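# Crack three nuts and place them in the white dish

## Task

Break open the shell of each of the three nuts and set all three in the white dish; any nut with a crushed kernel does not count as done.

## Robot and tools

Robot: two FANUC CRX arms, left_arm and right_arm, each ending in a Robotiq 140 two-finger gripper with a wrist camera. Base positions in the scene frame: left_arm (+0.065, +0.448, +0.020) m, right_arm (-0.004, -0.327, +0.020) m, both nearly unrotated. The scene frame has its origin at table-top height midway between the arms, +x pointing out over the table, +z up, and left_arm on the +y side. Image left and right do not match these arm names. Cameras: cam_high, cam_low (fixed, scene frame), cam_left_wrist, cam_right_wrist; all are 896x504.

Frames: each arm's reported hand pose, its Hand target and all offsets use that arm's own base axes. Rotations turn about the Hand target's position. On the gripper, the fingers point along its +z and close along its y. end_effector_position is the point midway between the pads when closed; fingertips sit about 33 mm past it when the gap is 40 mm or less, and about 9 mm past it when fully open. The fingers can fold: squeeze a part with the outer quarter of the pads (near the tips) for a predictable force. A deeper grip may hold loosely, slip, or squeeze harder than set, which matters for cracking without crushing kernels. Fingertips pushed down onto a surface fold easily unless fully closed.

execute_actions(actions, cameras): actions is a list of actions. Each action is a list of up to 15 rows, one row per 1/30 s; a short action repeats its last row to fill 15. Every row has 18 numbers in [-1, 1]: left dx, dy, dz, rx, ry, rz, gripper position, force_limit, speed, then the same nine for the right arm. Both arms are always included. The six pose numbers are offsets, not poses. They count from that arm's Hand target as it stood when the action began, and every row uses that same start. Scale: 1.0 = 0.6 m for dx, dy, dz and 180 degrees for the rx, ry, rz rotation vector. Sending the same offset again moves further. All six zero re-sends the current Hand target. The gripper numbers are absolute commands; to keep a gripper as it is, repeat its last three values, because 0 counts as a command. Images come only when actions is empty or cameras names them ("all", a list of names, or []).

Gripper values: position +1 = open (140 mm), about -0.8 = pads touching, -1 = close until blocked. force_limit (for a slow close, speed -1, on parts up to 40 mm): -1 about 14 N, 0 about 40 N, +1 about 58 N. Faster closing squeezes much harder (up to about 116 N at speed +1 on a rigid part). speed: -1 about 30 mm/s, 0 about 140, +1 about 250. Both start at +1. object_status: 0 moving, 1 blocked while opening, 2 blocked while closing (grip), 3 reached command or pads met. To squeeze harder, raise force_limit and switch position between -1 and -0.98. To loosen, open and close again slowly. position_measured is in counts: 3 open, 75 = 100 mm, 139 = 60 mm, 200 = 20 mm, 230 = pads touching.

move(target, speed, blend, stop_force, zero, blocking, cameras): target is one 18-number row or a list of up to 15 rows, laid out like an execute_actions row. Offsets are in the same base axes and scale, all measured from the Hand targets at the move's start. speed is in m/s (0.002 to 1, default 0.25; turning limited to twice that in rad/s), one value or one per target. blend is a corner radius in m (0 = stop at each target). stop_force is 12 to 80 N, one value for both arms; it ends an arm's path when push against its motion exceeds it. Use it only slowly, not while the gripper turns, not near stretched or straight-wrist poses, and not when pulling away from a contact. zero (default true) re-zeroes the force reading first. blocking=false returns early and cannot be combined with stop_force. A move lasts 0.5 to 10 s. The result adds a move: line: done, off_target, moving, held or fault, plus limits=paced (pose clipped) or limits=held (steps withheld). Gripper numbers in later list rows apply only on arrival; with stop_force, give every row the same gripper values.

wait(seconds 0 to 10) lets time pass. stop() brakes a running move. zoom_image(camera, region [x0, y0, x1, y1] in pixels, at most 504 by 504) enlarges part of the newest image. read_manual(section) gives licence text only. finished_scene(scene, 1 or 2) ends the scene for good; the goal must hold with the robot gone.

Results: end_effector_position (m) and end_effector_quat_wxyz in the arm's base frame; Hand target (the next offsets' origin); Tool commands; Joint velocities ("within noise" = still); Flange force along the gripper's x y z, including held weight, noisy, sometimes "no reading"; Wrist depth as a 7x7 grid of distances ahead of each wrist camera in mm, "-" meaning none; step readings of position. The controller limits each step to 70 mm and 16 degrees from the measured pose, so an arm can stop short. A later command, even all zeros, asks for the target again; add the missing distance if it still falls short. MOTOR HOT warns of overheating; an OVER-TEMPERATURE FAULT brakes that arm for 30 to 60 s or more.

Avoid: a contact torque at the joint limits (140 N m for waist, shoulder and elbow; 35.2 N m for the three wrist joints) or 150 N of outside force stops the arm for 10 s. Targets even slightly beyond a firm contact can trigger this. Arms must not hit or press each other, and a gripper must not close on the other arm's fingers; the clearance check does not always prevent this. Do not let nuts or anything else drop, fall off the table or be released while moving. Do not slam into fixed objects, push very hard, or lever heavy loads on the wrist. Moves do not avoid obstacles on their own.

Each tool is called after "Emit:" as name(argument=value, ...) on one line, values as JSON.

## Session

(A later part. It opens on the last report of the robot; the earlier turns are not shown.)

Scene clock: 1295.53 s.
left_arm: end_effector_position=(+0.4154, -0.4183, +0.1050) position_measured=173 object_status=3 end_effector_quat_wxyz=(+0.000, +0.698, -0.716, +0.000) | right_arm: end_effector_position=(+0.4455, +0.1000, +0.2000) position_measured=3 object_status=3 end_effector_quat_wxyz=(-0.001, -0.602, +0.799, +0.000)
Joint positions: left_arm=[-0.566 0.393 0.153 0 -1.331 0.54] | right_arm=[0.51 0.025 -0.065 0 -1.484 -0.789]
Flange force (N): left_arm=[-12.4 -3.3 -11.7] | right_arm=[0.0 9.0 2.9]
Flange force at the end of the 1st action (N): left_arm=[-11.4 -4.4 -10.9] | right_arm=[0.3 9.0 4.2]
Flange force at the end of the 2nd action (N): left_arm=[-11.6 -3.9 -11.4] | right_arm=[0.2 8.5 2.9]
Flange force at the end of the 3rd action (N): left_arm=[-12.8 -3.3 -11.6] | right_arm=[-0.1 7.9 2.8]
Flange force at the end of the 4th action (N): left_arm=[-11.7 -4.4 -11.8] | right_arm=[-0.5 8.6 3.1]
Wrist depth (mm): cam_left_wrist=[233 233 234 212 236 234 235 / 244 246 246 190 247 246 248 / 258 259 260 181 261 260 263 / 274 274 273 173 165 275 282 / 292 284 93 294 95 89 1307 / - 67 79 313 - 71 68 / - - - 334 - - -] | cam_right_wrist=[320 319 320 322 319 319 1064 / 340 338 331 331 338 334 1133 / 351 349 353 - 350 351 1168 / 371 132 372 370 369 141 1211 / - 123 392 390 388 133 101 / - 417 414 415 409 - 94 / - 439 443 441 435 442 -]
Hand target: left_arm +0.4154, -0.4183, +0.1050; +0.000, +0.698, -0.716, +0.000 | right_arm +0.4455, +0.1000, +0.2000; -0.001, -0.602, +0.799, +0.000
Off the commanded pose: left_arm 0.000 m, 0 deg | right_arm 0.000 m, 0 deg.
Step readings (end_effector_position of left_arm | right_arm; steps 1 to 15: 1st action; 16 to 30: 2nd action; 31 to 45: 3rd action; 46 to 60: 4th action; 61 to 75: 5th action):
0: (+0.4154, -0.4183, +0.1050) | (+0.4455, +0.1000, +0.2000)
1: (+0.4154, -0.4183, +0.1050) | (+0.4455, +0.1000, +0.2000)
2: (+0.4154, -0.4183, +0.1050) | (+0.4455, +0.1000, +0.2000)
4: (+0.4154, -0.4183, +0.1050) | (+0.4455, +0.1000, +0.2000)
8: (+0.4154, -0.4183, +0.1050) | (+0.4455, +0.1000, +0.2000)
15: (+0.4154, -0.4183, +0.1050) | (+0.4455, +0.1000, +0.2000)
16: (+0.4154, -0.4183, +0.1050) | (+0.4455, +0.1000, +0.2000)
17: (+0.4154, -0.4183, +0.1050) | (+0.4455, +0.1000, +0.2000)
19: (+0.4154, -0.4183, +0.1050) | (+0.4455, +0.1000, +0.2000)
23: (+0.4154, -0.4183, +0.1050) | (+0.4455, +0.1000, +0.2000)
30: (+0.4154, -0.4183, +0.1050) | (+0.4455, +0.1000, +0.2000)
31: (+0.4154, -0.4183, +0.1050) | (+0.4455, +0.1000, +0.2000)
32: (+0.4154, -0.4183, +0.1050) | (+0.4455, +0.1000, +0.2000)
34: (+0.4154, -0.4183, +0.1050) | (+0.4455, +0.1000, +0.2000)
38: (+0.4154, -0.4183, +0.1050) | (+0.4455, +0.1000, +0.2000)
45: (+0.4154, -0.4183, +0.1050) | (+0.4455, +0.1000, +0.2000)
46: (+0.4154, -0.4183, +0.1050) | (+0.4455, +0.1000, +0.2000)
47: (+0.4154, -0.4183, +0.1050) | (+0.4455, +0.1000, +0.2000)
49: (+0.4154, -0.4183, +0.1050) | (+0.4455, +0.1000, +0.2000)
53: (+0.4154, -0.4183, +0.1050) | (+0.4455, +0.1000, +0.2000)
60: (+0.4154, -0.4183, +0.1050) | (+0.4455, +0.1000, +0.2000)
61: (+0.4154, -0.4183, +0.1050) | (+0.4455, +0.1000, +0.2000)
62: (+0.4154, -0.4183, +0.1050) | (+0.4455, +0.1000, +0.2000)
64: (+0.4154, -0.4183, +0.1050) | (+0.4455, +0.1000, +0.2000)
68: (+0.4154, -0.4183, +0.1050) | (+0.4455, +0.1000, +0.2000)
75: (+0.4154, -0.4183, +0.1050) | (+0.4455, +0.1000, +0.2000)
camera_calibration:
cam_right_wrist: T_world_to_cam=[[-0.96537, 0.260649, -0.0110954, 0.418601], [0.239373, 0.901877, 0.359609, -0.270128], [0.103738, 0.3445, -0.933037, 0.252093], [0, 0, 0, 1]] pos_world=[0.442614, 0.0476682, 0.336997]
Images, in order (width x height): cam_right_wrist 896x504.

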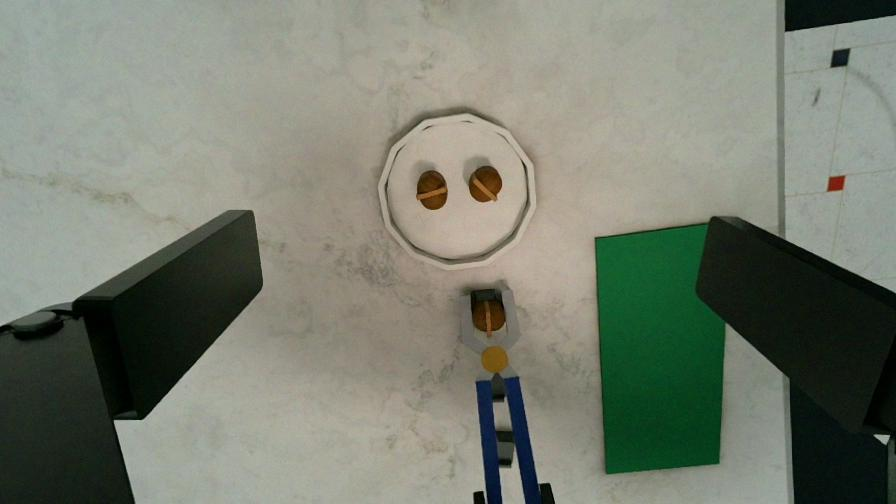

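Emit:
execute_actions(actions=[[[0,0,0,0,0,0,-0.365,-0.3,-1,0,0,0,0,0,0,1,-1,0]],[[0,0,0,0,0,0,-0.365,-0.3,-1,0,0,0,0,0,0,1,-1,0]],[[0,0,0,0,0,0,-0.365,-0.3,-1,0,0,0,0,0,0,1,-1,0]]], cameras=["cam_right_wrist"])

Emit:
zoom_image(camera="cam_right_wrist", region=[420, 260, 560, 400])

Scene clock: 1302.80 s.
left_arm: end_effector_position=(+0.4154, -0.4183, +0.1050) position_measured=175 object_status=3 end_effector_quat_wxyz=(+0.000, +0.698, -0.716, +0.000) | right_arm: end_effector_position=(+0.4455, +0.1000, +0.2000) position_measured=3 object_status=3 end_effector_quat_wxyz=(-0.001, -0.602, +0.799, +0.000)
Joint positions: left_arm=[-0.566 0.393 0.153 0 -1.331 0.54] | right_arm=[0.51 0.025 -0.065 0 -1.484 -0.789]
Flange force (N): left_arm=[-14.7 -3.3 -12.9] | right_arm=[-0.2 8.3 2.9]
Flange force at the end of the 1st action (N): left_arm=[-14.8 -3.3 -13.5] | right_arm=[0.4 9.0 3.6]
Flange force at the end of the 2nd action (N): left_arm=[-13.9 -4.0 -12.7] | right_arm=[-0.3 8.3 2.7]
Wrist depth (mm): cam_left_wrist=[232 234 233 206 236 233 236 / 244 246 246 189 247 246 248 / 258 259 259 183 261 261 263 / 274 275 272 171 161 275 281 / 290 284 93 290 95 89 1300 / - 67 77 314 - 71 68 / - - - 334 - - -] | cam_right_wrist=[320 322 317 320 320 319 1081 / 342 335 342 331 335 336 1133 / 349 352 352 348 351 351 1184 / - 132 371 371 368 140 1257 / - 107 395 393 389 132 101 / - 419 420 413 413 422 94 / - 440 450 440 432 441 -]
Hand target: left_arm +0.4154, -0.4183, +0.1050; +0.000, +0.698, -0.716, +0.000 | right_arm +0.4455, +0.1000, +0.2000; -0.001, -0.602, +0.799, +0.000
Off the commanded pose: left_arm 0.000 m, 0 deg | right_arm 0.000 m, 0 deg.
Step readings (end_effector_position of left_arm | right_arm; steps 1 to 15: 1st action; 16 to 30: 2nd action; 31 to 45: 3rd action):
0: (+0.4154, -0.4183, +0.1050) | (+0.4455, +0.1000, +0.2000)
1: (+0.4154, -0.4183, +0.1050) | (+0.4455, +0.1000, +0.2000)
2: (+0.4154, -0.4183, +0.1050) | (+0.4455, +0.1000, +0.2000)
4: (+0.4154, -0.4183, +0.1050) | (+0.4455, +0.1000, +0.2000)
8: (+0.4154, -0.4183, +0.1050) | (+0.4455, +0.1000, +0.2000)
15: (+0.4154, -0.4183, +0.1050) | (+0.4455, +0.1000, +0.2000)
16: (+0.4154, -0.4183, +0.1050) | (+0.4455, +0.1000, +0.2000)
17: (+0.4154, -0.4183, +0.1050) | (+0.4455, +0.1000, +0.2000)
19: (+0.4154, -0.4183, +0.1050) | (+0.4455, +0.1000, +0.2000)
23: (+0.4154, -0.4183, +0.1050) | (+0.4455, +0.1000, +0.2000)
30: (+0.4154, -0.4183, +0.1050) | (+0.4455, +0.1000, +0.2000)
31: (+0.4154, -0.4183, +0.1050) | (+0.4455, +0.1000, +0.2000)
32: (+0.4154, -0.4183, +0.1050) | (+0.4455, +0.1000, +0.2000)
34: (+0.4154, -0.4183, +0.1050) | (+0.4455, +0.1000, +0.2000)
38: (+0.4154, -0.4183, +0.1050) | (+0.4455, +0.1000, +0.2000)
45: (+0.4154, -0.4183, +0.1050) | (+0.4455, +0.1000, +0.2000)
camera_calibration:
cam_right_wrist: T_world_to_cam=[[-0.96537, 0.260649, -0.0110954, 0.418601], [0.239373, 0.901877, 0.359609, -0.270128], [0.103738, 0.3445, -0.933037, 0.252093], [0, 0, 0, 1]] pos_world=[0.442614, 0.0476682, 0.336997]
Images, in order (width x height): cam_right_wrist 896x504.

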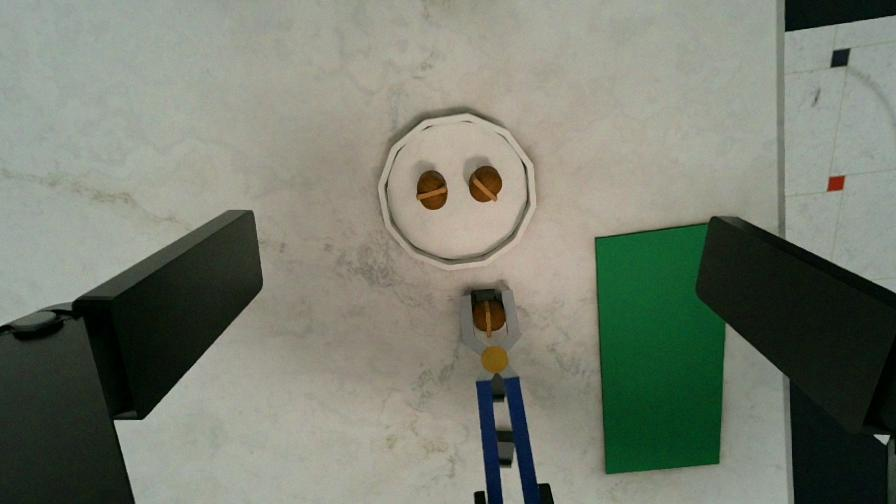

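Scaled by 3.600 from the camera's 896x504 image, which has a finer 1280x720 frame.

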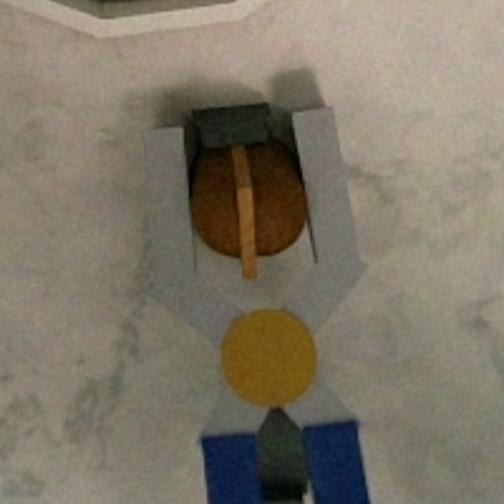

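Emit:
execute_actions(actions=[[[0,0,0,0,0,0,-0.377,-0.3,-1,0,0,0,0,0,0,1,-1,0]],[[0,0,0,0,0,0,-0.377,-0.3,-1,0,0,0,0,0,0,1,-1,0]],[[0,0,0,0,0,0,-0.377,-0.3,-1,0,0,0,0,0,0,1,-1,0]]], cameras=["cam_right_wrist"])

Emit:
zoom_image(camera="cam_right_wrist", region=[420, 260, 560, 400])

Scene clock: 1310.13 s.
left_arm: end_effector_position=(+0.4154, -0.4183, +0.1050) position_measured=177 object_status=3 end_effector_quat_wxyz=(+0.000, +0.698, -0.716, +0.000) | right_arm: end_effector_position=(+0.4455, +0.1000, +0.2000) position_measured=3 object_status=3 end_effector_quat_wxyz=(-0.001, -0.602, +0.799, +0.000)
Joint positions: left_arm=[-0.566 0.393 0.153 0 -1.331 0.54] | right_arm=[0.51 0.025 -0.065 0 -1.484 -0.789]
Flange force (N): left_arm=[-10.5 -3.1 -10.3] | right_arm=[-0.1 7.8 3.1]
Flange force at the end of the 1st action (N): left_arm=[-11.1 -2.6 -10.3] | right_arm=[0.2 8.5 3.0]
Flange force at the end of the 2nd action (N): left_arm=[-10.2 -2.9 -10.7] | right_arm=[0.3 8.3 3.3]
Wrist depth (mm): cam_left_wrist=[233 233 233 205 235 234 236 / 245 246 247 189 248 246 248 / 259 259 260 181 261 260 263 / 274 275 272 171 268 276 283 / 291 284 94 174 96 89 1260 / - 66 76 312 - 74 1365 / - - - 336 - - -] | cam_right_wrist=[312 319 320 320 318 320 1073 / 338 336 335 334 334 335 1143 / 352 351 354 344 353 349 1195 / 368 132 372 368 371 140 1228 / - 123 392 386 388 132 101 / - 413 410 403 409 421 94 / - 442 434 442 440 - -]
Hand target: left_arm +0.4154, -0.4183, +0.1050; +0.000, +0.698, -0.716, +0.000 | right_arm +0.4455, +0.1000, +0.2000; -0.001, -0.602, +0.799, +0.000
Off the commanded pose: left_arm 0.000 m, 0 deg | right_arm 0.000 m, 0 deg.
Step readings (end_effector_position of left_arm | right_arm; steps 1 to 15: 1st action; 16 to 30: 2nd action; 31 to 45: 3rd action):
0: (+0.4154, -0.4183, +0.1050) | (+0.4455, +0.1000, +0.2000)
1: (+0.4154, -0.4183, +0.1050) | (+0.4455, +0.1000, +0.2000)
2: (+0.4154, -0.4183, +0.1050) | (+0.4455, +0.1000, +0.2000)
4: (+0.4154, -0.4183, +0.1050) | (+0.4455, +0.1000, +0.2000)
8: (+0.4154, -0.4183, +0.1050) | (+0.4455, +0.1000, +0.2000)
15: (+0.4154, -0.4183, +0.1050) | (+0.4455, +0.1000, +0.2000)
16: (+0.4154, -0.4183, +0.1050) | (+0.4455, +0.1000, +0.2000)
17: (+0.4154, -0.4183, +0.1050) | (+0.4455, +0.1000, +0.2000)
19: (+0.4154, -0.4183, +0.1050) | (+0.4455, +0.1000, +0.2000)
23: (+0.4154, -0.4183, +0.1050) | (+0.4455, +0.1000, +0.2000)
30: (+0.4154, -0.4183, +0.1050) | (+0.4455, +0.1000, +0.2000)
31: (+0.4154, -0.4183, +0.1050) | (+0.4455, +0.1000, +0.2000)
32: (+0.4154, -0.4183, +0.1050) | (+0.4455, +0.1000, +0.2000)
34: (+0.4154, -0.4183, +0.1050) | (+0.4455, +0.1000, +0.2000)
38: (+0.4154, -0.4183, +0.1050) | (+0.4455, +0.1000, +0.2000)
45: (+0.4154, -0.4183, +0.1050) | (+0.4455, +0.1000, +0.2000)
camera_calibration:
cam_right_wrist: T_world_to_cam=[[-0.96537, 0.260649, -0.0110954, 0.418601], [0.239373, 0.901877, 0.359609, -0.270128], [0.103738, 0.3445, -0.933037, 0.252093], [0, 0, 0, 1]] pos_world=[0.442614, 0.0476682, 0.336997]
Images, in order (width x height): cam_right_wrist 896x504.

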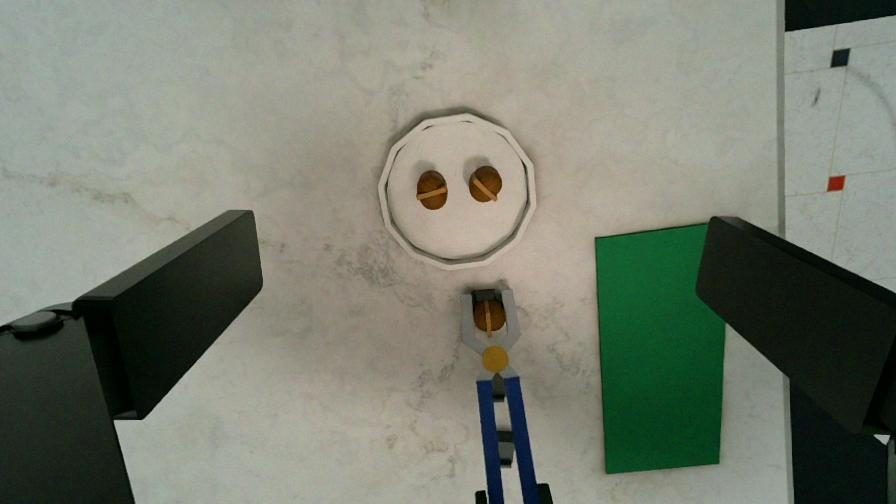

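Scaled by 3.600 from the camera's 896x504 image, which has a finer 1280x720 frame.

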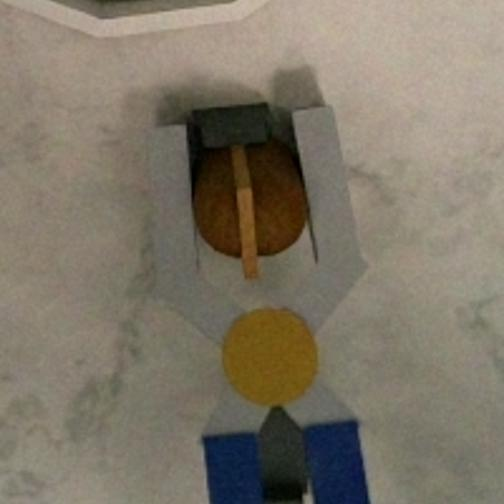

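Emit:
execute_actions(actions=[[[0,0,0,0,0,0,-0.2,-1,-1,0,0,0,0,0,0,1,-1,0]],[[0,0,0,0,0,0,-0.2,-1,-1,0,0,0,0,0,0,1,-1,0]],[[0,0,0,0,0,0,-0.05,-1,-1,0,0,0,0,0,0,1,-1,0]],[[0,0,0,0,0,0,-0.05,-1,-1,0,0,0,0,0,0,1,-1,0]]], cameras=["cam_right_wrist"])

Emit:
zoom_image(camera="cam_right_wrist", region=[420, 260, 560, 400])

Scene clock: 1320.43 s.
left_arm: end_effector_position=(+0.4154, -0.4183, +0.1050) position_measured=135 object_status=3 end_effector_quat_wxyz=(+0.000, +0.698, -0.716, +0.000) | right_arm: end_effector_position=(+0.4455, +0.1000, +0.2000) position_measured=3 object_status=3 end_effector_quat_wxyz=(-0.001, -0.602, +0.799, +0.000)
Joint positions: left_arm=[-0.566 0.393 0.153 0 -1.331 0.54] | right_arm=[0.51 0.025 -0.065 0 -1.484 -0.789]
Flange force (N): left_arm=[3.1 -3.6 0.1] | right_arm=[0.2 9.1 3.6]
Flange force at the end of the 1st action (N): left_arm=[3.7 -4.0 0.0] | right_arm=[0.4 8.9 3.1]
Flange force at the end of the 2nd action (N): left_arm=[4.0 -4.0 0.2] | right_arm=[0.2 8.8 3.5]
Flange force at the end of the 3rd action (N): left_arm=[4.3 -4.2 0.0] | right_arm=[0.3 8.4 2.9]
Wrist depth (mm): cam_left_wrist=[232 233 234 203 235 233 236 / 245 244 246 203 247 245 249 / 258 258 258 190 258 259 265 / 273 275 143 264 167 276 281 / 286 88 94 293 137 90 291 / - 70 308 311 314 - 67 / - 67 - 339 337 - -] | cam_right_wrist=[325 320 319 320 317 321 1073 / 332 335 333 333 336 332 1114 / 354 348 349 344 351 349 1178 / 369 132 374 381 368 140 1240 / - 115 392 385 388 132 101 / - 416 408 416 409 - 94 / - 443 447 439 433 - -]
Hand target: left_arm +0.4154, -0.4183, +0.1050; +0.000, +0.698, -0.716, +0.000 | right_arm +0.4455, +0.1000, +0.2000; -0.001, -0.602, +0.799, +0.000
Off the commanded pose: left_arm 0.000 m, 0 deg | right_arm 0.000 m, 0 deg.
Step readings (end_effector_position of left_arm | right_arm; steps 1 to 15: 1st action; 16 to 30: 2nd action; 31 to 45: 3rd action; 46 to 60: 4th action):
0: (+0.4154, -0.4183, +0.1050) | (+0.4455, +0.1000, +0.2000)
1: (+0.4154, -0.4183, +0.1050) | (+0.4455, +0.1000, +0.2000)
2: (+0.4154, -0.4183, +0.1050) | (+0.4455, +0.1000, +0.2000)
4: (+0.4154, -0.4184, +0.1050) | (+0.4455, +0.1000, +0.2000)
8: (+0.4154, -0.4184, +0.1050) | (+0.4455, +0.1000, +0.2000)
15: (+0.4154, -0.4184, +0.1050) | (+0.4455, +0.1000, +0.2000)
16: (+0.4154, -0.4184, +0.1050) | (+0.4455, +0.1000, +0.2000)
17: (+0.4154, -0.4184, +0.1050) | (+0.4455, +0.1000, +0.2000)
19: (+0.4154, -0.4184, +0.1050) | (+0.4455, +0.1000, +0.2000)
23: (+0.4154, -0.4183, +0.1050) | (+0.4455, +0.1000, +0.2000)
30: (+0.4154, -0.4183, +0.1050) | (+0.4455, +0.1000, +0.2000)
31: (+0.4154, -0.4183, +0.1050) | (+0.4455, +0.1000, +0.2000)
32: (+0.4154, -0.4183, +0.1050) | (+0.4455, +0.1000, +0.2000)
34: (+0.4154, -0.4183, +0.1050) | (+0.4455, +0.1000, +0.2000)
38: (+0.4154, -0.4183, +0.1050) | (+0.4455, +0.1000, +0.2000)
45: (+0.4154, -0.4183, +0.1050) | (+0.4455, +0.1000, +0.2000)
46: (+0.4154, -0.4183, +0.1050) | (+0.4455, +0.1000, +0.2000)
47: (+0.4154, -0.4183, +0.1050) | (+0.4455, +0.1000, +0.2000)
49: (+0.4154, -0.4183, +0.1050) | (+0.4455, +0.1000, +0.2000)
53: (+0.4154, -0.4183, +0.1050) | (+0.4455, +0.1000, +0.2000)
60: (+0.4154, -0.4183, +0.1050) | (+0.4455, +0.1000, +0.2000)
camera_calibration:
cam_right_wrist: T_world_to_cam=[[-0.96537, 0.260649, -0.0110954, 0.418601], [0.239373, 0.901877, 0.359609, -0.270128], [0.103738, 0.3445, -0.933037, 0.252093], [0, 0, 0, 1]] pos_world=[0.442614, 0.0476682, 0.336997]
Images, in order (width x height): cam_right_wrist 896x504.

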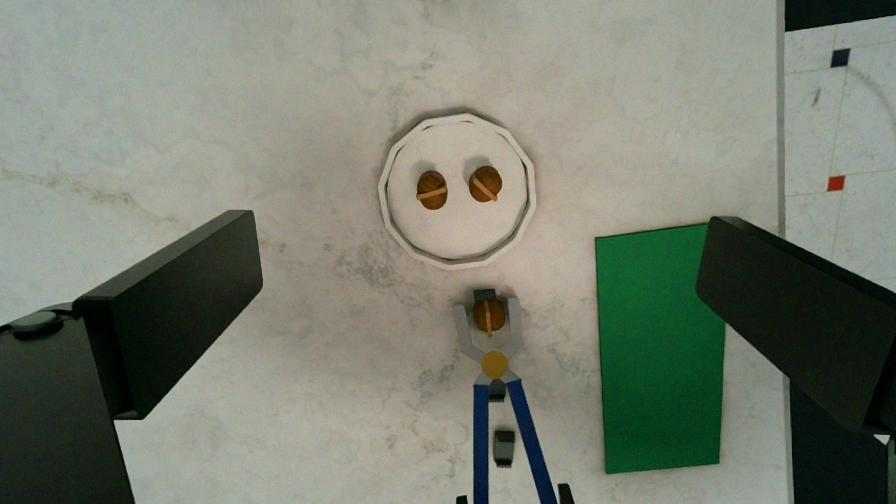

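Scaled by 3.600 from the camera's 896x504 image, which has a finer 1280x720 frame.

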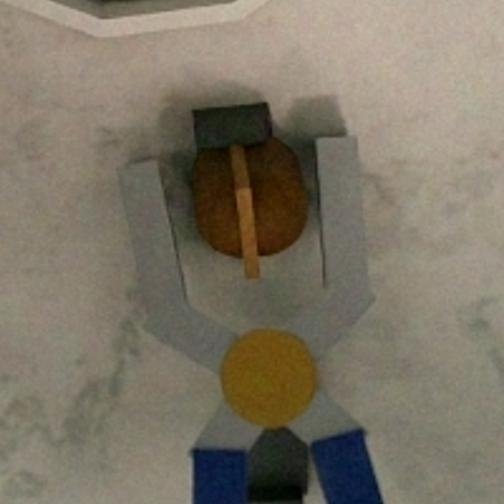

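Emit:
move(target=[[0.0015,0.0583,0,0,0,0,-0.05,-1,-1,0,0,0,0,0,0,1,-1,0],[0.0848,0.0561,0,0,0,0,-0.05,-1,-1,0,0,0,0,0,0,1,-1,0],[0.0913,0.3061,0,0,0,0,-0.05,-1,-1,0,0,0,0,0,0,1,-1,0]], speed=[0.05,0.05,0.12], cameras=["cam_right_wrist","cam_high"])

Scene clock: 1333.30 s.
left_arm: end_effector_position=(+0.4702, -0.2346, +0.1050) position_measured=135 object_status=3 end_effector_quat_wxyz=(+0.000, +0.698, -0.716, +0.000) | right_arm: end_effector_position=(+0.4455, +0.1000, +0.2000) position_measured=3 object_status=3 end_effector_quat_wxyz=(-0.001, -0.602, +0.799, +0.000)
Joint positions: left_arm=[-0.213 0.238 -0.049 0 -1.283 0.186] | right_arm=[0.51 0.025 -0.065 0 -1.484 -0.789]
Flange force (N): left_arm=[2.4 -4.4 0.2] | right_arm=[0.1 8.4 3.0]
Wrist depth (mm): cam_left_wrist=[232 233 234 203 236 236 236 / 246 245 246 203 247 248 249 / 259 260 260 255 259 262 262 / 274 275 143 273 167 277 280 / 287 88 94 294 137 90 289 / - 70 309 313 315 - 67 / - 67 - 335 - - -] | cam_right_wrist=[322 322 319 320 320 319 1095 / 334 337 335 337 333 334 1153 / 352 352 354 346 349 350 1200 / 369 132 369 379 369 140 1205 / - 123 390 389 402 150 101 / - 413 429 - 412 423 94 / - - 439 441 454 442 -]
Hand target: left_arm +0.4702, -0.2346, +0.1050; +0.000, +0.698, -0.716, +0.000 | right_arm +0.4455, +0.1000, +0.2000; -0.001, -0.602, +0.799, +0.000
Off the commanded pose: left_arm 0.000 m, 0 deg | right_arm 0.000 m, 0 deg.
move: done
camera_calibration:
cam_right_wrist: T_world_to_cam=[[-0.96537, 0.260649, -0.0110954, 0.418601], [0.239373, 0.901877, 0.359609, -0.270128], [0.103738, 0.3445, -0.933037, 0.252093], [0, 0, 0, 1]] pos_world=[0.442614, 0.0476682, 0.336997]
Images, in order (width x height): cam_high 896x504, cam_right_wrist 896x504.

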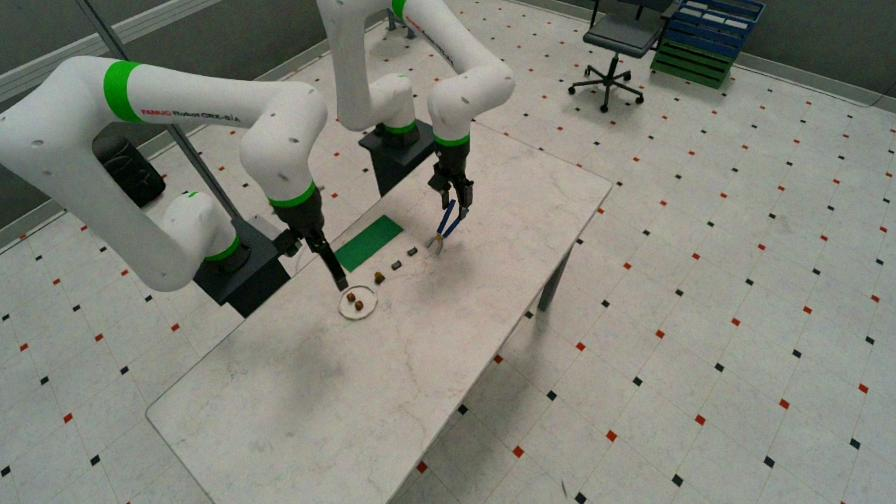

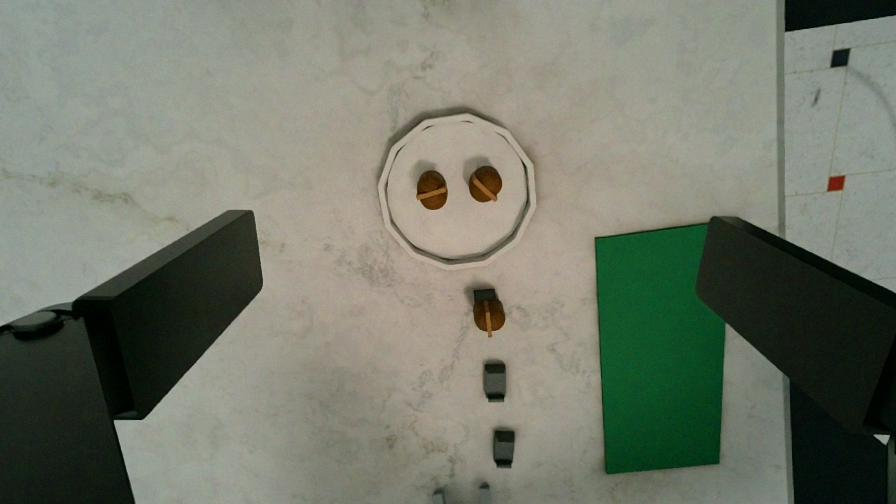

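Emit:
move(target=[0.002,0.075,-0.145,0,0,0,-0.05,-1,-1,0.02,0.2047,-0.1833,0,0,0.0444,-0.08,-1,0], speed=0.08, cameras=["cam_right_wrist","cam_left_wrist"])

Emit:
zoom_image(camera="cam_right_wrist", region=[350, 80, 600, 330])

Scene clock: 1350.43 s.
left_arm: end_effector_position=(+0.4714, -0.1896, +0.0180) position_measured=135 object_status=3 end_effector_quat_wxyz=(+0.000, +0.698, -0.716, +0.000) | right_arm: end_effector_position=(+0.4575, +0.2228, +0.0901) position_measured=139 object_status=3 end_effector_quat_wxyz=(-0.001, -0.656, +0.755, +0.000)
Joint positions: left_arm=[-0.123 0.279 -0.217 0 -1.075 0.097] | right_arm=[0.712 0.211 -0.119 0 -1.243 -0.851]
Flange force (N): left_arm=[1.4 -3.8 0.1] | right_arm=[1.3 8.7 1.5]
Wrist depth (mm): cam_left_wrist=[154 156 155 154 154 156 157 / 162 162 164 160 162 164 165 / 171 171 172 173 172 174 175 / 181 181 143 181 159 184 185 / 190 88 94 194 137 90 191 / - 70 204 207 208 - 67 / - 67 - 222 223 - -] | cam_right_wrist=[224 221 220 217 222 220 220 / 231 231 230 226 231 231 230 / 242 242 242 237 240 238 242 / 255 255 134 257 149 258 256 / 267 87 83 268 263 89 90 / - 81 - 283 284 - 71 / - - - 308 303 - -]
Hand target: left_arm +0.4714, -0.1896, +0.0180; +0.000, +0.698, -0.716, +0.000 | right_arm +0.4575, +0.2228, +0.0900; -0.001, -0.656, +0.755, +0.000
Off the commanded pose: left_arm 0.000 m, 0 deg | right_arm 0.000 m, 0 deg.
move: done
camera_calibration:
cam_left_wrist: T_world_to_cam=[[-0.999985, 0.00552503, 0.000318487, 0.475962], [0.00531077, 0.941834, 0.336036, 0.174559], [0.00155665, 0.336033, -0.941849, 0.223325], [0, 0, 0, 1]] pos_world=[0.47468, -0.24208, 0.151529]
cam_right_wrist: T_world_to_cam=[[-0.992228, 0.123943, -0.0110345, 0.439619], [0.111712, 0.926342, 0.359738, -0.291314], [0.0548088, 0.355709, -0.932988, 0.125778], [0, 0, 0, 1]] pos_world=[0.461852, 0.170629, 0.226997]
Images, in order (width x height): cam_left_wrist 896x504, cam_right_wrist 896x504.

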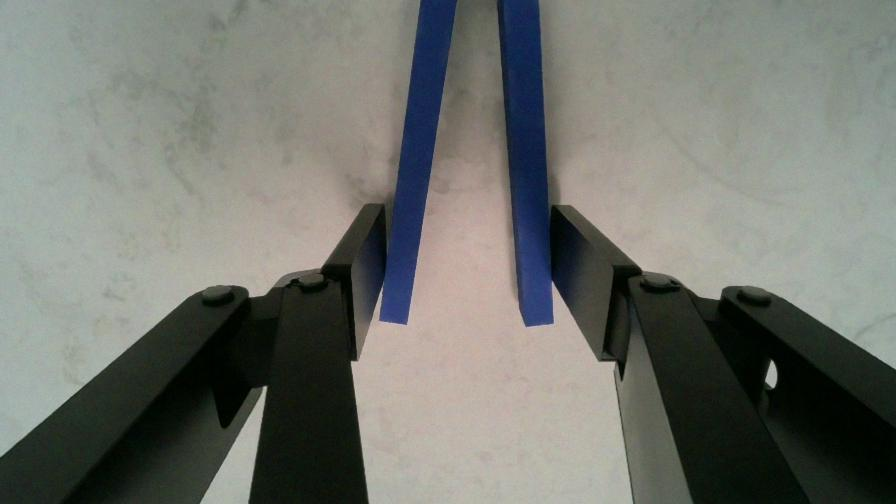

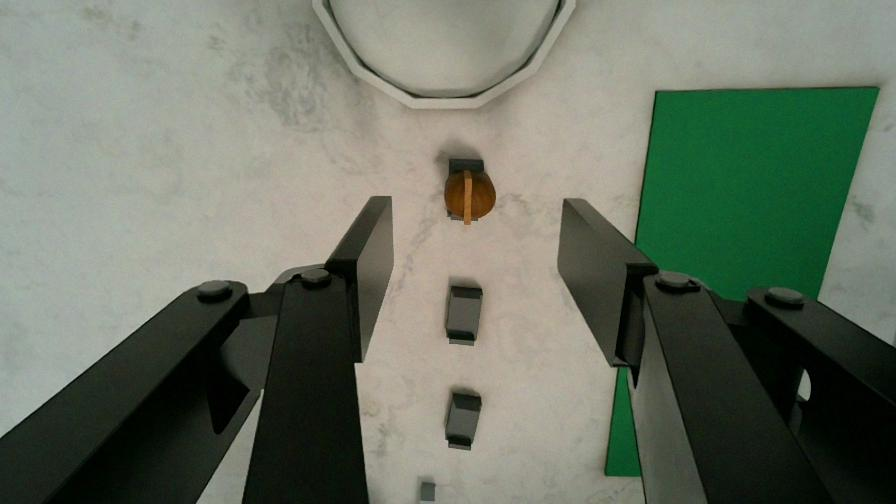

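Scaled by 2.016 from the camera's 896x504 image, which has a finer 1280x720 frame.

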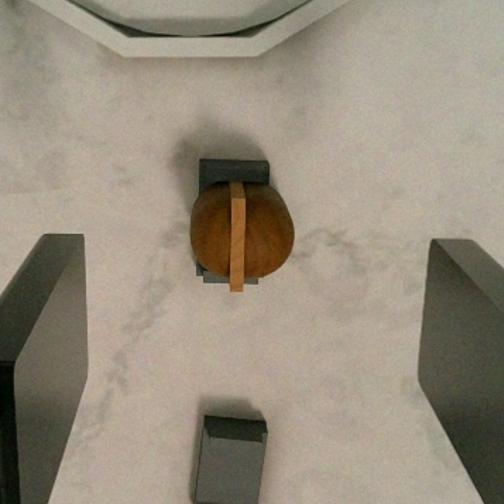

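Emit:
move(target=[0,0,0,0,0,0,0.2,-1,-1,0,0.0005,-0.1117,0,0,0,-0.08,-1,0], speed=0.05)

Emit:
execute_actions(actions=[[[0,0,0,0,0,0,0.5,-1,-1,0,0,0,0,0,0,-1,-1,-1]],[[0,0,0,0,0,0,0.5,-1,-1,0,0,0,0,0,0,-1,-1,-1]],[[0,0,0,0,0,0,0.5,-1,-1,0,0,0,0,0,0,-1,-1,-1]],[[0,0,0,0,0,0,0.5,-1,-1,0,0,0,0,0,0,-1,-1,-1]],[[0,0,0,0,0,0,0.5,-1,-1,0,0,0,0,0,0,-1,-1,-1]]], cameras=["cam_right_wrist","cam_left_wrist"])

Scene clock: 1366.17 s.
left_arm: end_effector_position=(+0.4714, -0.1896, +0.0180) position_measured=104 object_status=3 end_effector_quat_wxyz=(+0.000, +0.698, -0.716, +0.000) | right_arm: end_effector_position=(+0.4575, +0.2232, +0.0230) position_measured=139 object_status=3 end_effector_quat_wxyz=(-0.001, -0.656, +0.755, +0.000)
Joint positions: left_arm=[-0.123 0.279 -0.217 0.001 -1.075 0.097] | right_arm=[0.712 0.277 -0.206 0 -1.09 -0.852]
Flange force (N): left_arm=[1.6 -3.3 -0.5] | right_arm=[-0.2 7.2 1.0]
Wrist depth (mm): cam_left_wrist=[154 156 155 154 154 156 156 / 162 163 163 160 162 164 165 / 171 171 170 171 173 174 174 / 182 181 165 183 163 182 184 / - 88 116 194 192 103 87 / - 76 206 207 208 - 73 / - - 221 222 223 - -] | cam_right_wrist=[160 160 159 157 157 160 161 / 168 168 167 162 167 166 166 / 176 176 175 175 175 175 173 / 186 185 181 181 148 182 182 / 194 87 83 195 191 89 89 / - 81 - 202 206 - 71 / - - - 220 220 - -]
Hand target: left_arm +0.4714, -0.1896, +0.0180; +0.000, +0.698, -0.716, +0.000 | right_arm +0.4575, +0.2231, +0.0230; -0.001, -0.656, +0.755, +0.000
Off the commanded pose: left_arm 0.000 m, 0 deg | right_arm 0.000 m, 0 deg.
move: done

Scene clock: 1368.87 s.
left_arm: end_effector_position=(+0.4714, -0.1896, +0.0180) position_measured=66 object_status=3 end_effector_quat_wxyz=(+0.000, +0.698, -0.716, +0.000) | right_arm: end_effector_position=(+0.4575, +0.2231, +0.0230) position_measured=195 object_status=2 end_effector_quat_wxyz=(-0.001, -0.656, +0.755, +0.000)
Joint positions: left_arm=[-0.123 0.279 -0.217 0.001 -1.075 0.097] | right_arm=[0.712 0.277 -0.206 0 -1.089 -0.852]
Flange force (N): left_arm=[1.7 -4.2 -0.1] | right_arm=[1.0 8.7 -4.0]
Flange force at the end of the 1st action (N): left_arm=[1.3 -3.9 0.1] | right_arm=[1.0 7.5 0.3]
Flange force at the end of the 2nd action (N): left_arm=[1.6 -4.6 -0.4] | right_arm=[1.0 8.4 0.3]
Flange force at the end of the 3rd action (N): left_arm=[1.1 -2.8 -0.6] | right_arm=[1.5 8.4 -4.5]
Flange force at the end of the 4th action (N): left_arm=[1.3 -3.9 -0.6] | right_arm=[1.3 9.4 -4.8]
Wrist depth (mm): cam_left_wrist=[154 156 155 154 154 156 156 / 162 162 163 160 162 165 165 / 171 171 172 171 173 174 174 / 181 180 168 183 171 180 185 / - 88 192 194 195 106 89 / - - 206 208 208 208 85 / - - 221 222 222 - -] | cam_right_wrist=[160 160 158 157 158 159 161 / 167 167 167 169 167 167 165 / 176 176 173 174 175 175 - / 185 184 183 150 180 184 182 / 195 191 88 190 98 89 190 / - - - 197 - - - / - - - 220 - - -]
Hand target: left_arm +0.4714, -0.1896, +0.0180; +0.000, +0.698, -0.716, +0.000 | right_arm +0.4575, +0.2231, +0.0230; -0.001, -0.656, +0.755, +0.000
Off the commanded pose: left_arm 0.000 m, 0 deg | right_arm 0.000 m, 0 deg.
Step readings (end_effector_position of left_arm | right_arm; steps 1 to 15: 1st action; 16 to 30: 2nd action; 31 to 45: 3rd action; 46 to 60: 4th action; 61 to 75: 5th action):
0: (+0.4714, -0.1896, +0.0180) | (+0.4575, +0.2232, +0.0230)
1: (+0.4714, -0.1896, +0.0180) | (+0.4575, +0.2232, +0.0230)
2: (+0.4714, -0.1896, +0.0180) | (+0.4575, +0.2232, +0.0230)
4: (+0.4714, -0.1896, +0.0180) | (+0.4575, +0.2232, +0.0230)
8: (+0.4714, -0.1896, +0.0180) | (+0.4575, +0.2232, +0.0230)
15: (+0.4714, -0.1896, +0.0180) | (+0.4575, +0.2232, +0.0230)
16: (+0.4714, -0.1896, +0.0180) | (+0.4575, +0.2232, +0.0230)
17: (+0.4714, -0.1896, +0.0180) | (+0.4575, +0.2232, +0.0230)
19: (+0.4714, -0.1896, +0.0180) | (+0.4575, +0.2232, +0.0230)
23: (+0.4714, -0.1896, +0.0180) | (+0.4575, +0.2232, +0.0230)
30: (+0.4714, -0.1896, +0.0180) | (+0.4575, +0.2232, +0.0230)
31: (+0.4714, -0.1896, +0.0180) | (+0.4575, +0.2232, +0.0230)
32: (+0.4714, -0.1896, +0.0180) | (+0.4575, +0.2232, +0.0230)
34: (+0.4714, -0.1896, +0.0180) | (+0.4575, +0.2232, +0.0230)
38: (+0.4714, -0.1896, +0.0180) | (+0.4575, +0.2232, +0.0230)
45: (+0.4714, -0.1896, +0.0180) | (+0.4575, +0.2232, +0.0230)
46: (+0.4714, -0.1896, +0.0180) | (+0.4575, +0.2232, +0.0230)
47: (+0.4714, -0.1896, +0.0180) | (+0.4575, +0.2232, +0.0230)
49: (+0.4714, -0.1896, +0.0180) | (+0.4575, +0.2232, +0.0230)
53: (+0.4714, -0.1896, +0.0180) | (+0.4575, +0.2232, +0.0230)
60: (+0.4714, -0.1896, +0.0180) | (+0.4575, +0.2232, +0.0230)
61: (+0.4714, -0.1896, +0.0180) | (+0.4575, +0.2232, +0.0230)
62: (+0.4714, -0.1896, +0.0180) | (+0.4575, +0.2231, +0.0230)
64: (+0.4714, -0.1896, +0.0180) | (+0.4575, +0.2231, +0.0230)
68: (+0.4714, -0.1896, +0.0180) | (+0.4575, +0.2231, +0.0230)
75: (+0.4714, -0.1896, +0.0180) | (+0.4575, +0.2231, +0.0230)
camera_calibration:
cam_left_wrist: T_world_to_cam=[[-0.999985, 0.00549006, 0.000411731, 0.475939], [0.0053093, 0.941866, 0.335947, 0.174581], [0.00145657, 0.335944, -0.941881, 0.223356], [0, 0, 0, 1]] pos_world=[0.47468, -0.24208, 0.151529]
cam_right_wrist: T_world_to_cam=[[-0.992235, 0.123877, -0.0111777, 0.438879], [0.111604, 0.926385, 0.35966, -0.267435], [0.0549083, 0.35562, -0.933016, 0.0631346], [0, 0, 0, 1]] pos_world=[0.461851, 0.170929, 0.159997]
Images, in order (width x height): cam_left_wrist 896x504, cam_right_wrist 896x504.

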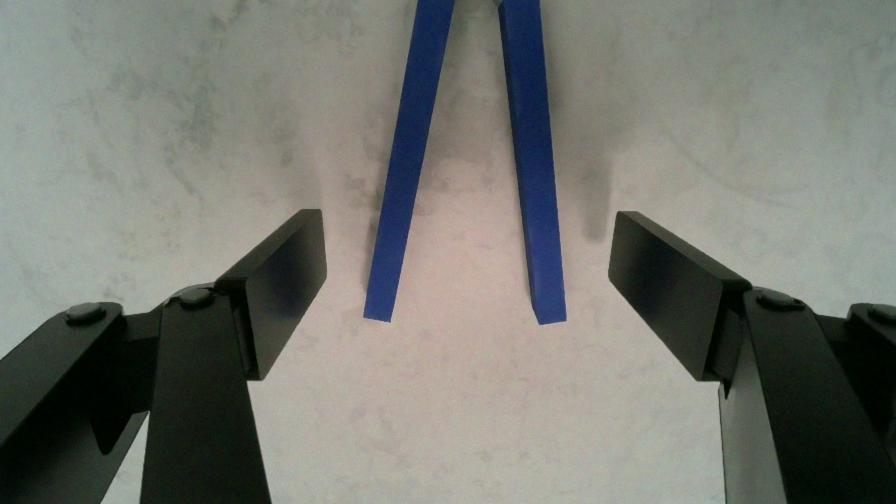

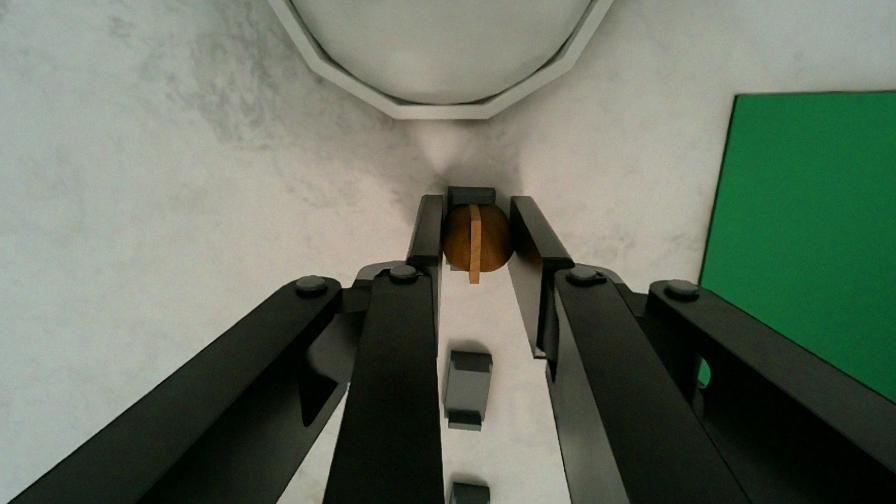

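Emit:
move(target=[[0,0,0.1667,0,0,0,0.5,-1,-1,0,0,0.1667,0,0,0,-1,-1,-1],[0,0.1667,0.25,0,0,0,0.5,-1,-1,0.0087,-0.1135,0.1667,0,0,0,-1,-1,-1]], speed=[0.08,0.12], cameras=["cam_right_wrist"])

Emit:
zoom_image(camera="cam_right_wrist", region=[310, 0, 660, 300])

Scene clock: 1398.40 s.
left_arm: end_effector_position=(+0.4714, -0.0896, +0.1680) position_measured=66 object_status=3 end_effector_quat_wxyz=(+0.000, +0.698, -0.716, +0.000) | right_arm: end_effector_position=(+0.4627, +0.1550, +0.1231) position_measured=195 object_status=2 end_effector_quat_wxyz=(-0.001, -0.656, +0.755, +0.000)
Joint positions: left_arm=[0.087 0.091 -0.07 0 -1.41 -0.113] | right_arm=[0.593 0.136 -0.126 0.001 -1.31 -0.733]
Flange force (N): left_arm=[0.3 -4.0 -1.6] | right_arm=[0.9 8.3 2.2]
Wrist depth (mm): cam_left_wrist=[289 290 291 288 293 293 295 / 301 306 307 309 308 308 309 / 322 323 324 325 325 326 328 / 342 338 335 346 339 339 350 / - 88 361 365 365 106 89 / - - 391 391 392 - 85 / - - 419 417 421 - -] | cam_right_wrist=[251 250 250 246 248 250 248 / 261 260 262 254 258 262 261 / 276 276 276 271 275 276 274 / 290 288 289 149 284 285 291 / 307 299 88 83 98 86 307 / - - - 319 - - - / - - - - - - -]
Hand target: left_arm +0.4714, -0.0896, +0.1680; +0.000, +0.698, -0.716, +0.000 | right_arm +0.4627, +0.1550, +0.1230; -0.001, -0.656, +0.755, +0.000
Off the commanded pose: left_arm 0.000 m, 0 deg | right_arm 0.000 m, 0 deg.
move: done
camera_calibration:
cam_right_wrist: T_world_to_cam=[[-0.992234, 0.123879, -0.0111887, 0.453694], [0.11161, 0.926431, 0.359541, -0.240882], [0.0549053, 0.3555, -0.933062, 0.180388], [0, 0, 0, 1]] pos_world=[0.467152, 0.102829, 0.259997]
Images, in order (width x height): cam_right_wrist 896x504.

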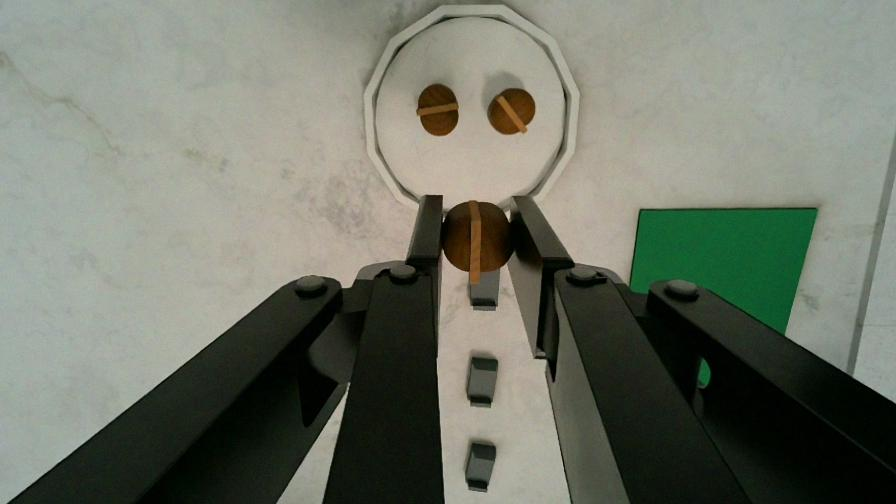

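Scaled by 1.440 from the camera's 896x504 image, which has a finer 1280x720 frame.

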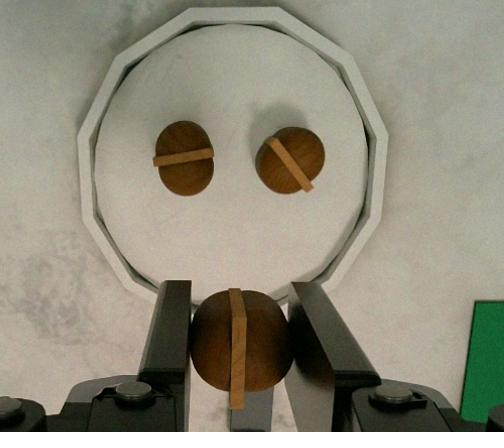

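Emit:
move(target=[[0,0,0,0,0,0,0.5,-1,-1,0,0,-0.1417,0,0,0,-1,-1,-1],[0,0,0,0,0,0,0.5,-1,-1,0,0,-0.165,0,0,0,-1,-1,-1]], speed=[0.08,0.03])

Emit:
move(target=[0,0,0,0,0,0,0.5,-1,-1,0,0,-0.0117,0,0,0,-1,-1,-1], speed=0.01, stop_force=12, cameras=["cam_right_wrist"])

Scene clock: 1420.20 s.
left_arm: end_effector_position=(+0.4714, -0.0896, +0.1680) position_measured=66 object_status=3 end_effector_quat_wxyz=(+0.000, +0.698, -0.716, +0.000) | right_arm: end_effector_position=(+0.4627, +0.1550, +0.0241) position_measured=195 object_status=2 end_effector_quat_wxyz=(-0.001, -0.656, +0.755, +0.000)
Joint positions: left_arm=[0.087 0.091 -0.07 0 -1.41 -0.113] | right_arm=[0.593 0.227 -0.267 0 -1.079 -0.733]
Flange force (N): left_arm=[0.3 -3.6 -1.5] | right_arm=[0.1 8.5 0.4]
Wrist depth (mm): cam_left_wrist=[290 290 291 289 295 295 294 / 306 306 306 309 308 309 310 / 321 322 323 324 325 328 328 / 340 338 337 343 341 337 346 / - 88 360 365 366 106 89 / - - 390 389 390 - 85 / - - 417 419 420 - -] | cam_right_wrist=[161 160 159 158 157 161 162 / 169 169 167 162 162 168 167 / 177 177 175 172 172 177 176 / 187 186 184 150 170 187 186 / 197 192 88 94 98 89 193 / - - - 209 - - - / - - - - - - -]
Hand target: left_arm +0.4714, -0.0896, +0.1680; +0.000, +0.698, -0.716, +0.000 | right_arm +0.4627, +0.1550, +0.0240; -0.001, -0.656, +0.755, +0.000
Off the commanded pose: left_arm 0.000 m, 0 deg | right_arm 0.000 m, 0 deg.
move: done

Scene clock: 1421.40 s.
left_arm: end_effector_position=(+0.4714, -0.0896, +0.1680) position_measured=66 object_status=3 end_effector_quat_wxyz=(+0.000, +0.698, -0.716, +0.000) | right_arm: end_effector_position=(+0.4628, +0.1550, +0.0182) position_measured=195 object_status=2 end_effector_quat_wxyz=(-0.001, -0.656, +0.755, +0.000)
Joint positions: left_arm=[0.087 0.091 -0.07 0 -1.41 -0.113] | right_arm=[0.593 0.234 -0.273 0.001 -1.065 -0.733]
Flange force (N): left_arm=[0.3 -3.5 -1.7] | right_arm=[0.0 15.7 -25.9]
Wrist depth (mm): cam_left_wrist=[290 291 292 290 293 295 295 / 305 306 306 308 309 310 310 / 322 322 325 325 325 327 328 / 341 337 335 345 340 337 340 / - 88 360 365 366 106 86 / - - 389 389 386 - 85 / - - 415 418 423 - -] | cam_right_wrist=[156 156 154 153 152 155 155 / 164 163 161 157 158 163 162 / 171 171 168 168 151 170 170 / 180 180 177 150 143 180 179 / 191 186 88 188 - 89 188 / - - - 197 - - - / - - - 214 - - -]
Hand target: left_arm +0.4714, -0.0896, +0.1680; +0.000, +0.698, -0.716, +0.000 | right_arm +0.4627, +0.1550, +0.0182; -0.001, -0.656, +0.755, +0.000 (not the last commanded pose)
Off the commanded pose: left_arm 0.000 m, 0 deg | right_arm 0.001 m, 0 deg.
move: contact (right_arm)
camera_calibration:
cam_right_wrist: T_world_to_cam=[[-0.992241, 0.123817, -0.0113039, 0.452549], [0.111505, 0.926406, 0.359638, -0.203166], [0.0550013, 0.355587, -0.933024, 0.0825441], [0, 0, 0, 1]] pos_world=[0.467151, 0.102829, 0.155197]
Images, in order (width x height): cam_right_wrist 896x504.

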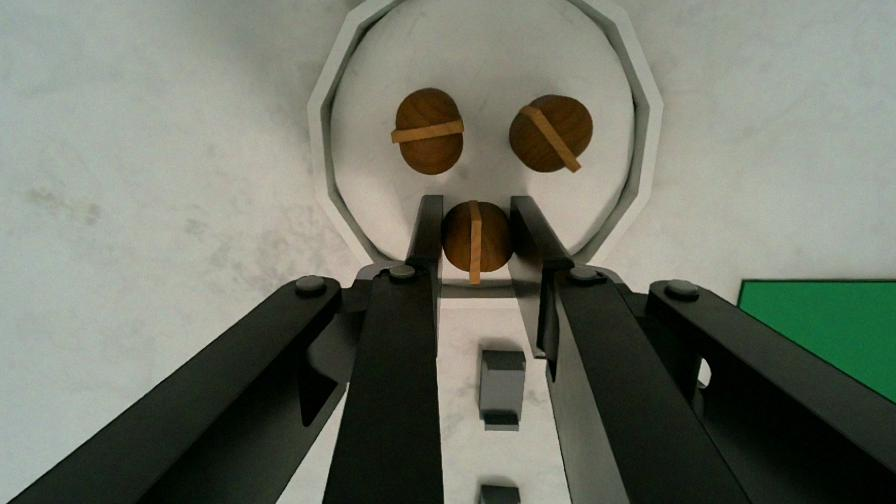

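Contact with the dish floor is confirmed. Opening the fingers slightly to release the nut.

Emit:
execute_actions(actions=[[[0,0,0,0,0,0,0.5,-1,-1,0,0,0,0,0,0,-0.46,-1,-1]],[[0,0,0,0,0,0,0.5,-1,-1,0,0,0,0,0,0,-0.46,-1,-1]],[[0,0,0,0,0,0,0.5,-1,-1,0,0,0,0,0,0,-0.42,-1,-1]]], cameras=["cam_right_wrist"])

Scene clock: 1427.03 s.
left_arm: end_effector_position=(+0.4714, -0.0896, +0.1680) position_measured=66 object_status=3 end_effector_quat_wxyz=(+0.000, +0.698, -0.716, +0.000) | right_arm: end_effector_position=(+0.4627, +0.1550, +0.0182) position_measured=182 object_status=3 end_effector_quat_wxyz=(-0.001, -0.656, +0.755, +0.000)
Joint positions: left_arm=[0.087 0.091 -0.07 0 -1.41 -0.113] | right_arm=[0.593 0.234 -0.273 0.001 -1.065 -0.733]
Flange force (N): left_arm=[0.5 -4.1 -1.8] | right_arm=[-0.2 9.1 -1.4]
Flange force at the end of the 1st action (N): left_arm=[0.4 -4.1 -1.9] | right_arm=[-0.1 10.7 -2.7]
Flange force at the end of the 2nd action (N): left_arm=[0.2 -3.3 -2.0] | right_arm=[0.4 9.9 -2.3]
Wrist depth (mm): cam_left_wrist=[289 287 292 289 293 294 294 / 305 306 308 308 309 309 311 / 322 322 325 325 325 327 328 / 339 338 335 342 342 338 346 / - 88 360 366 367 106 89 / - - 390 390 393 - 85 / - - 414 419 421 - -] | cam_right_wrist=[156 156 154 152 152 155 155 / 163 163 162 156 158 163 162 / 171 171 168 167 168 172 170 / 180 180 176 152 164 180 179 / 190 88 88 188 112 87 186 / - - - 199 - - 71 / - - - 215 - - 69]
Hand target: left_arm +0.4714, -0.0896, +0.1680; +0.000, +0.698, -0.716, +0.000 | right_arm +0.4627, +0.1550, +0.0182; -0.001, -0.656, +0.755, +0.000
Off the commanded pose: left_arm 0.000 m, 0 deg | right_arm 0.000 m, 0 deg.
Step readings (end_effector_position of left_arm | right_arm; steps 1 to 15: 1st action; 16 to 30: 2nd action; 31 to 45: 3rd action):
0: (+0.4714, -0.0896, +0.1680) | (+0.4627, +0.1550, +0.0182)
1: (+0.4714, -0.0896, +0.1680) | (+0.4627, +0.1550, +0.0182)
2: (+0.4714, -0.0896, +0.1680) | (+0.4627, +0.1550, +0.0182)
4: (+0.4714, -0.0896, +0.1680) | (+0.4627, +0.1550, +0.0182)
8: (+0.4714, -0.0896, +0.1680) | (+0.4627, +0.1550, +0.0182)
15: (+0.4714, -0.0896, +0.1680) | (+0.4627, +0.1550, +0.0182)
16: (+0.4714, -0.0896, +0.1680) | (+0.4627, +0.1550, +0.0182)
17: (+0.4714, -0.0896, +0.1680) | (+0.4627, +0.1550, +0.0182)
19: (+0.4714, -0.0896, +0.1680) | (+0.4627, +0.1550, +0.0182)
23: (+0.4714, -0.0896, +0.1680) | (+0.4627, +0.1550, +0.0182)
30: (+0.4714, -0.0896, +0.1680) | (+0.4627, +0.1551, +0.0182)
31: (+0.4714, -0.0896, +0.1680) | (+0.4627, +0.1551, +0.0182)
32: (+0.4714, -0.0896, +0.1680) | (+0.4627, +0.1551, +0.0182)
34: (+0.4714, -0.0896, +0.1680) | (+0.4627, +0.1551, +0.0182)
38: (+0.4714, -0.0896, +0.1680) | (+0.4627, +0.1551, +0.0182)
45: (+0.4714, -0.0896, +0.1680) | (+0.4627, +0.1550, +0.0182)
camera_calibration:
cam_right_wrist: T_world_to_cam=[[-0.992229, 0.12391, -0.0112709, 0.452529], [0.111601, 0.926381, 0.359671, -0.203213], [0.055008, 0.355618, -0.933011, 0.0825359], [0, 0, 0, 1]] pos_world=[0.467151, 0.102829, 0.155197]
Images, in order (width x height): cam_right_wrist 896x504.

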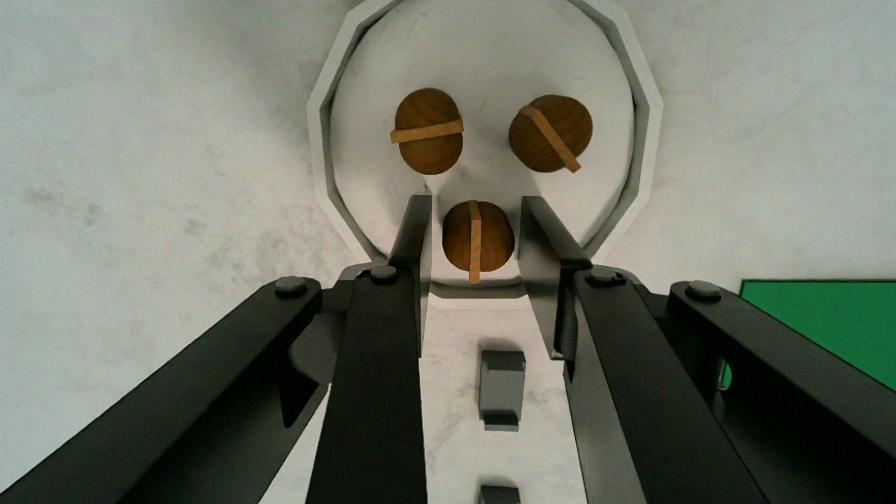

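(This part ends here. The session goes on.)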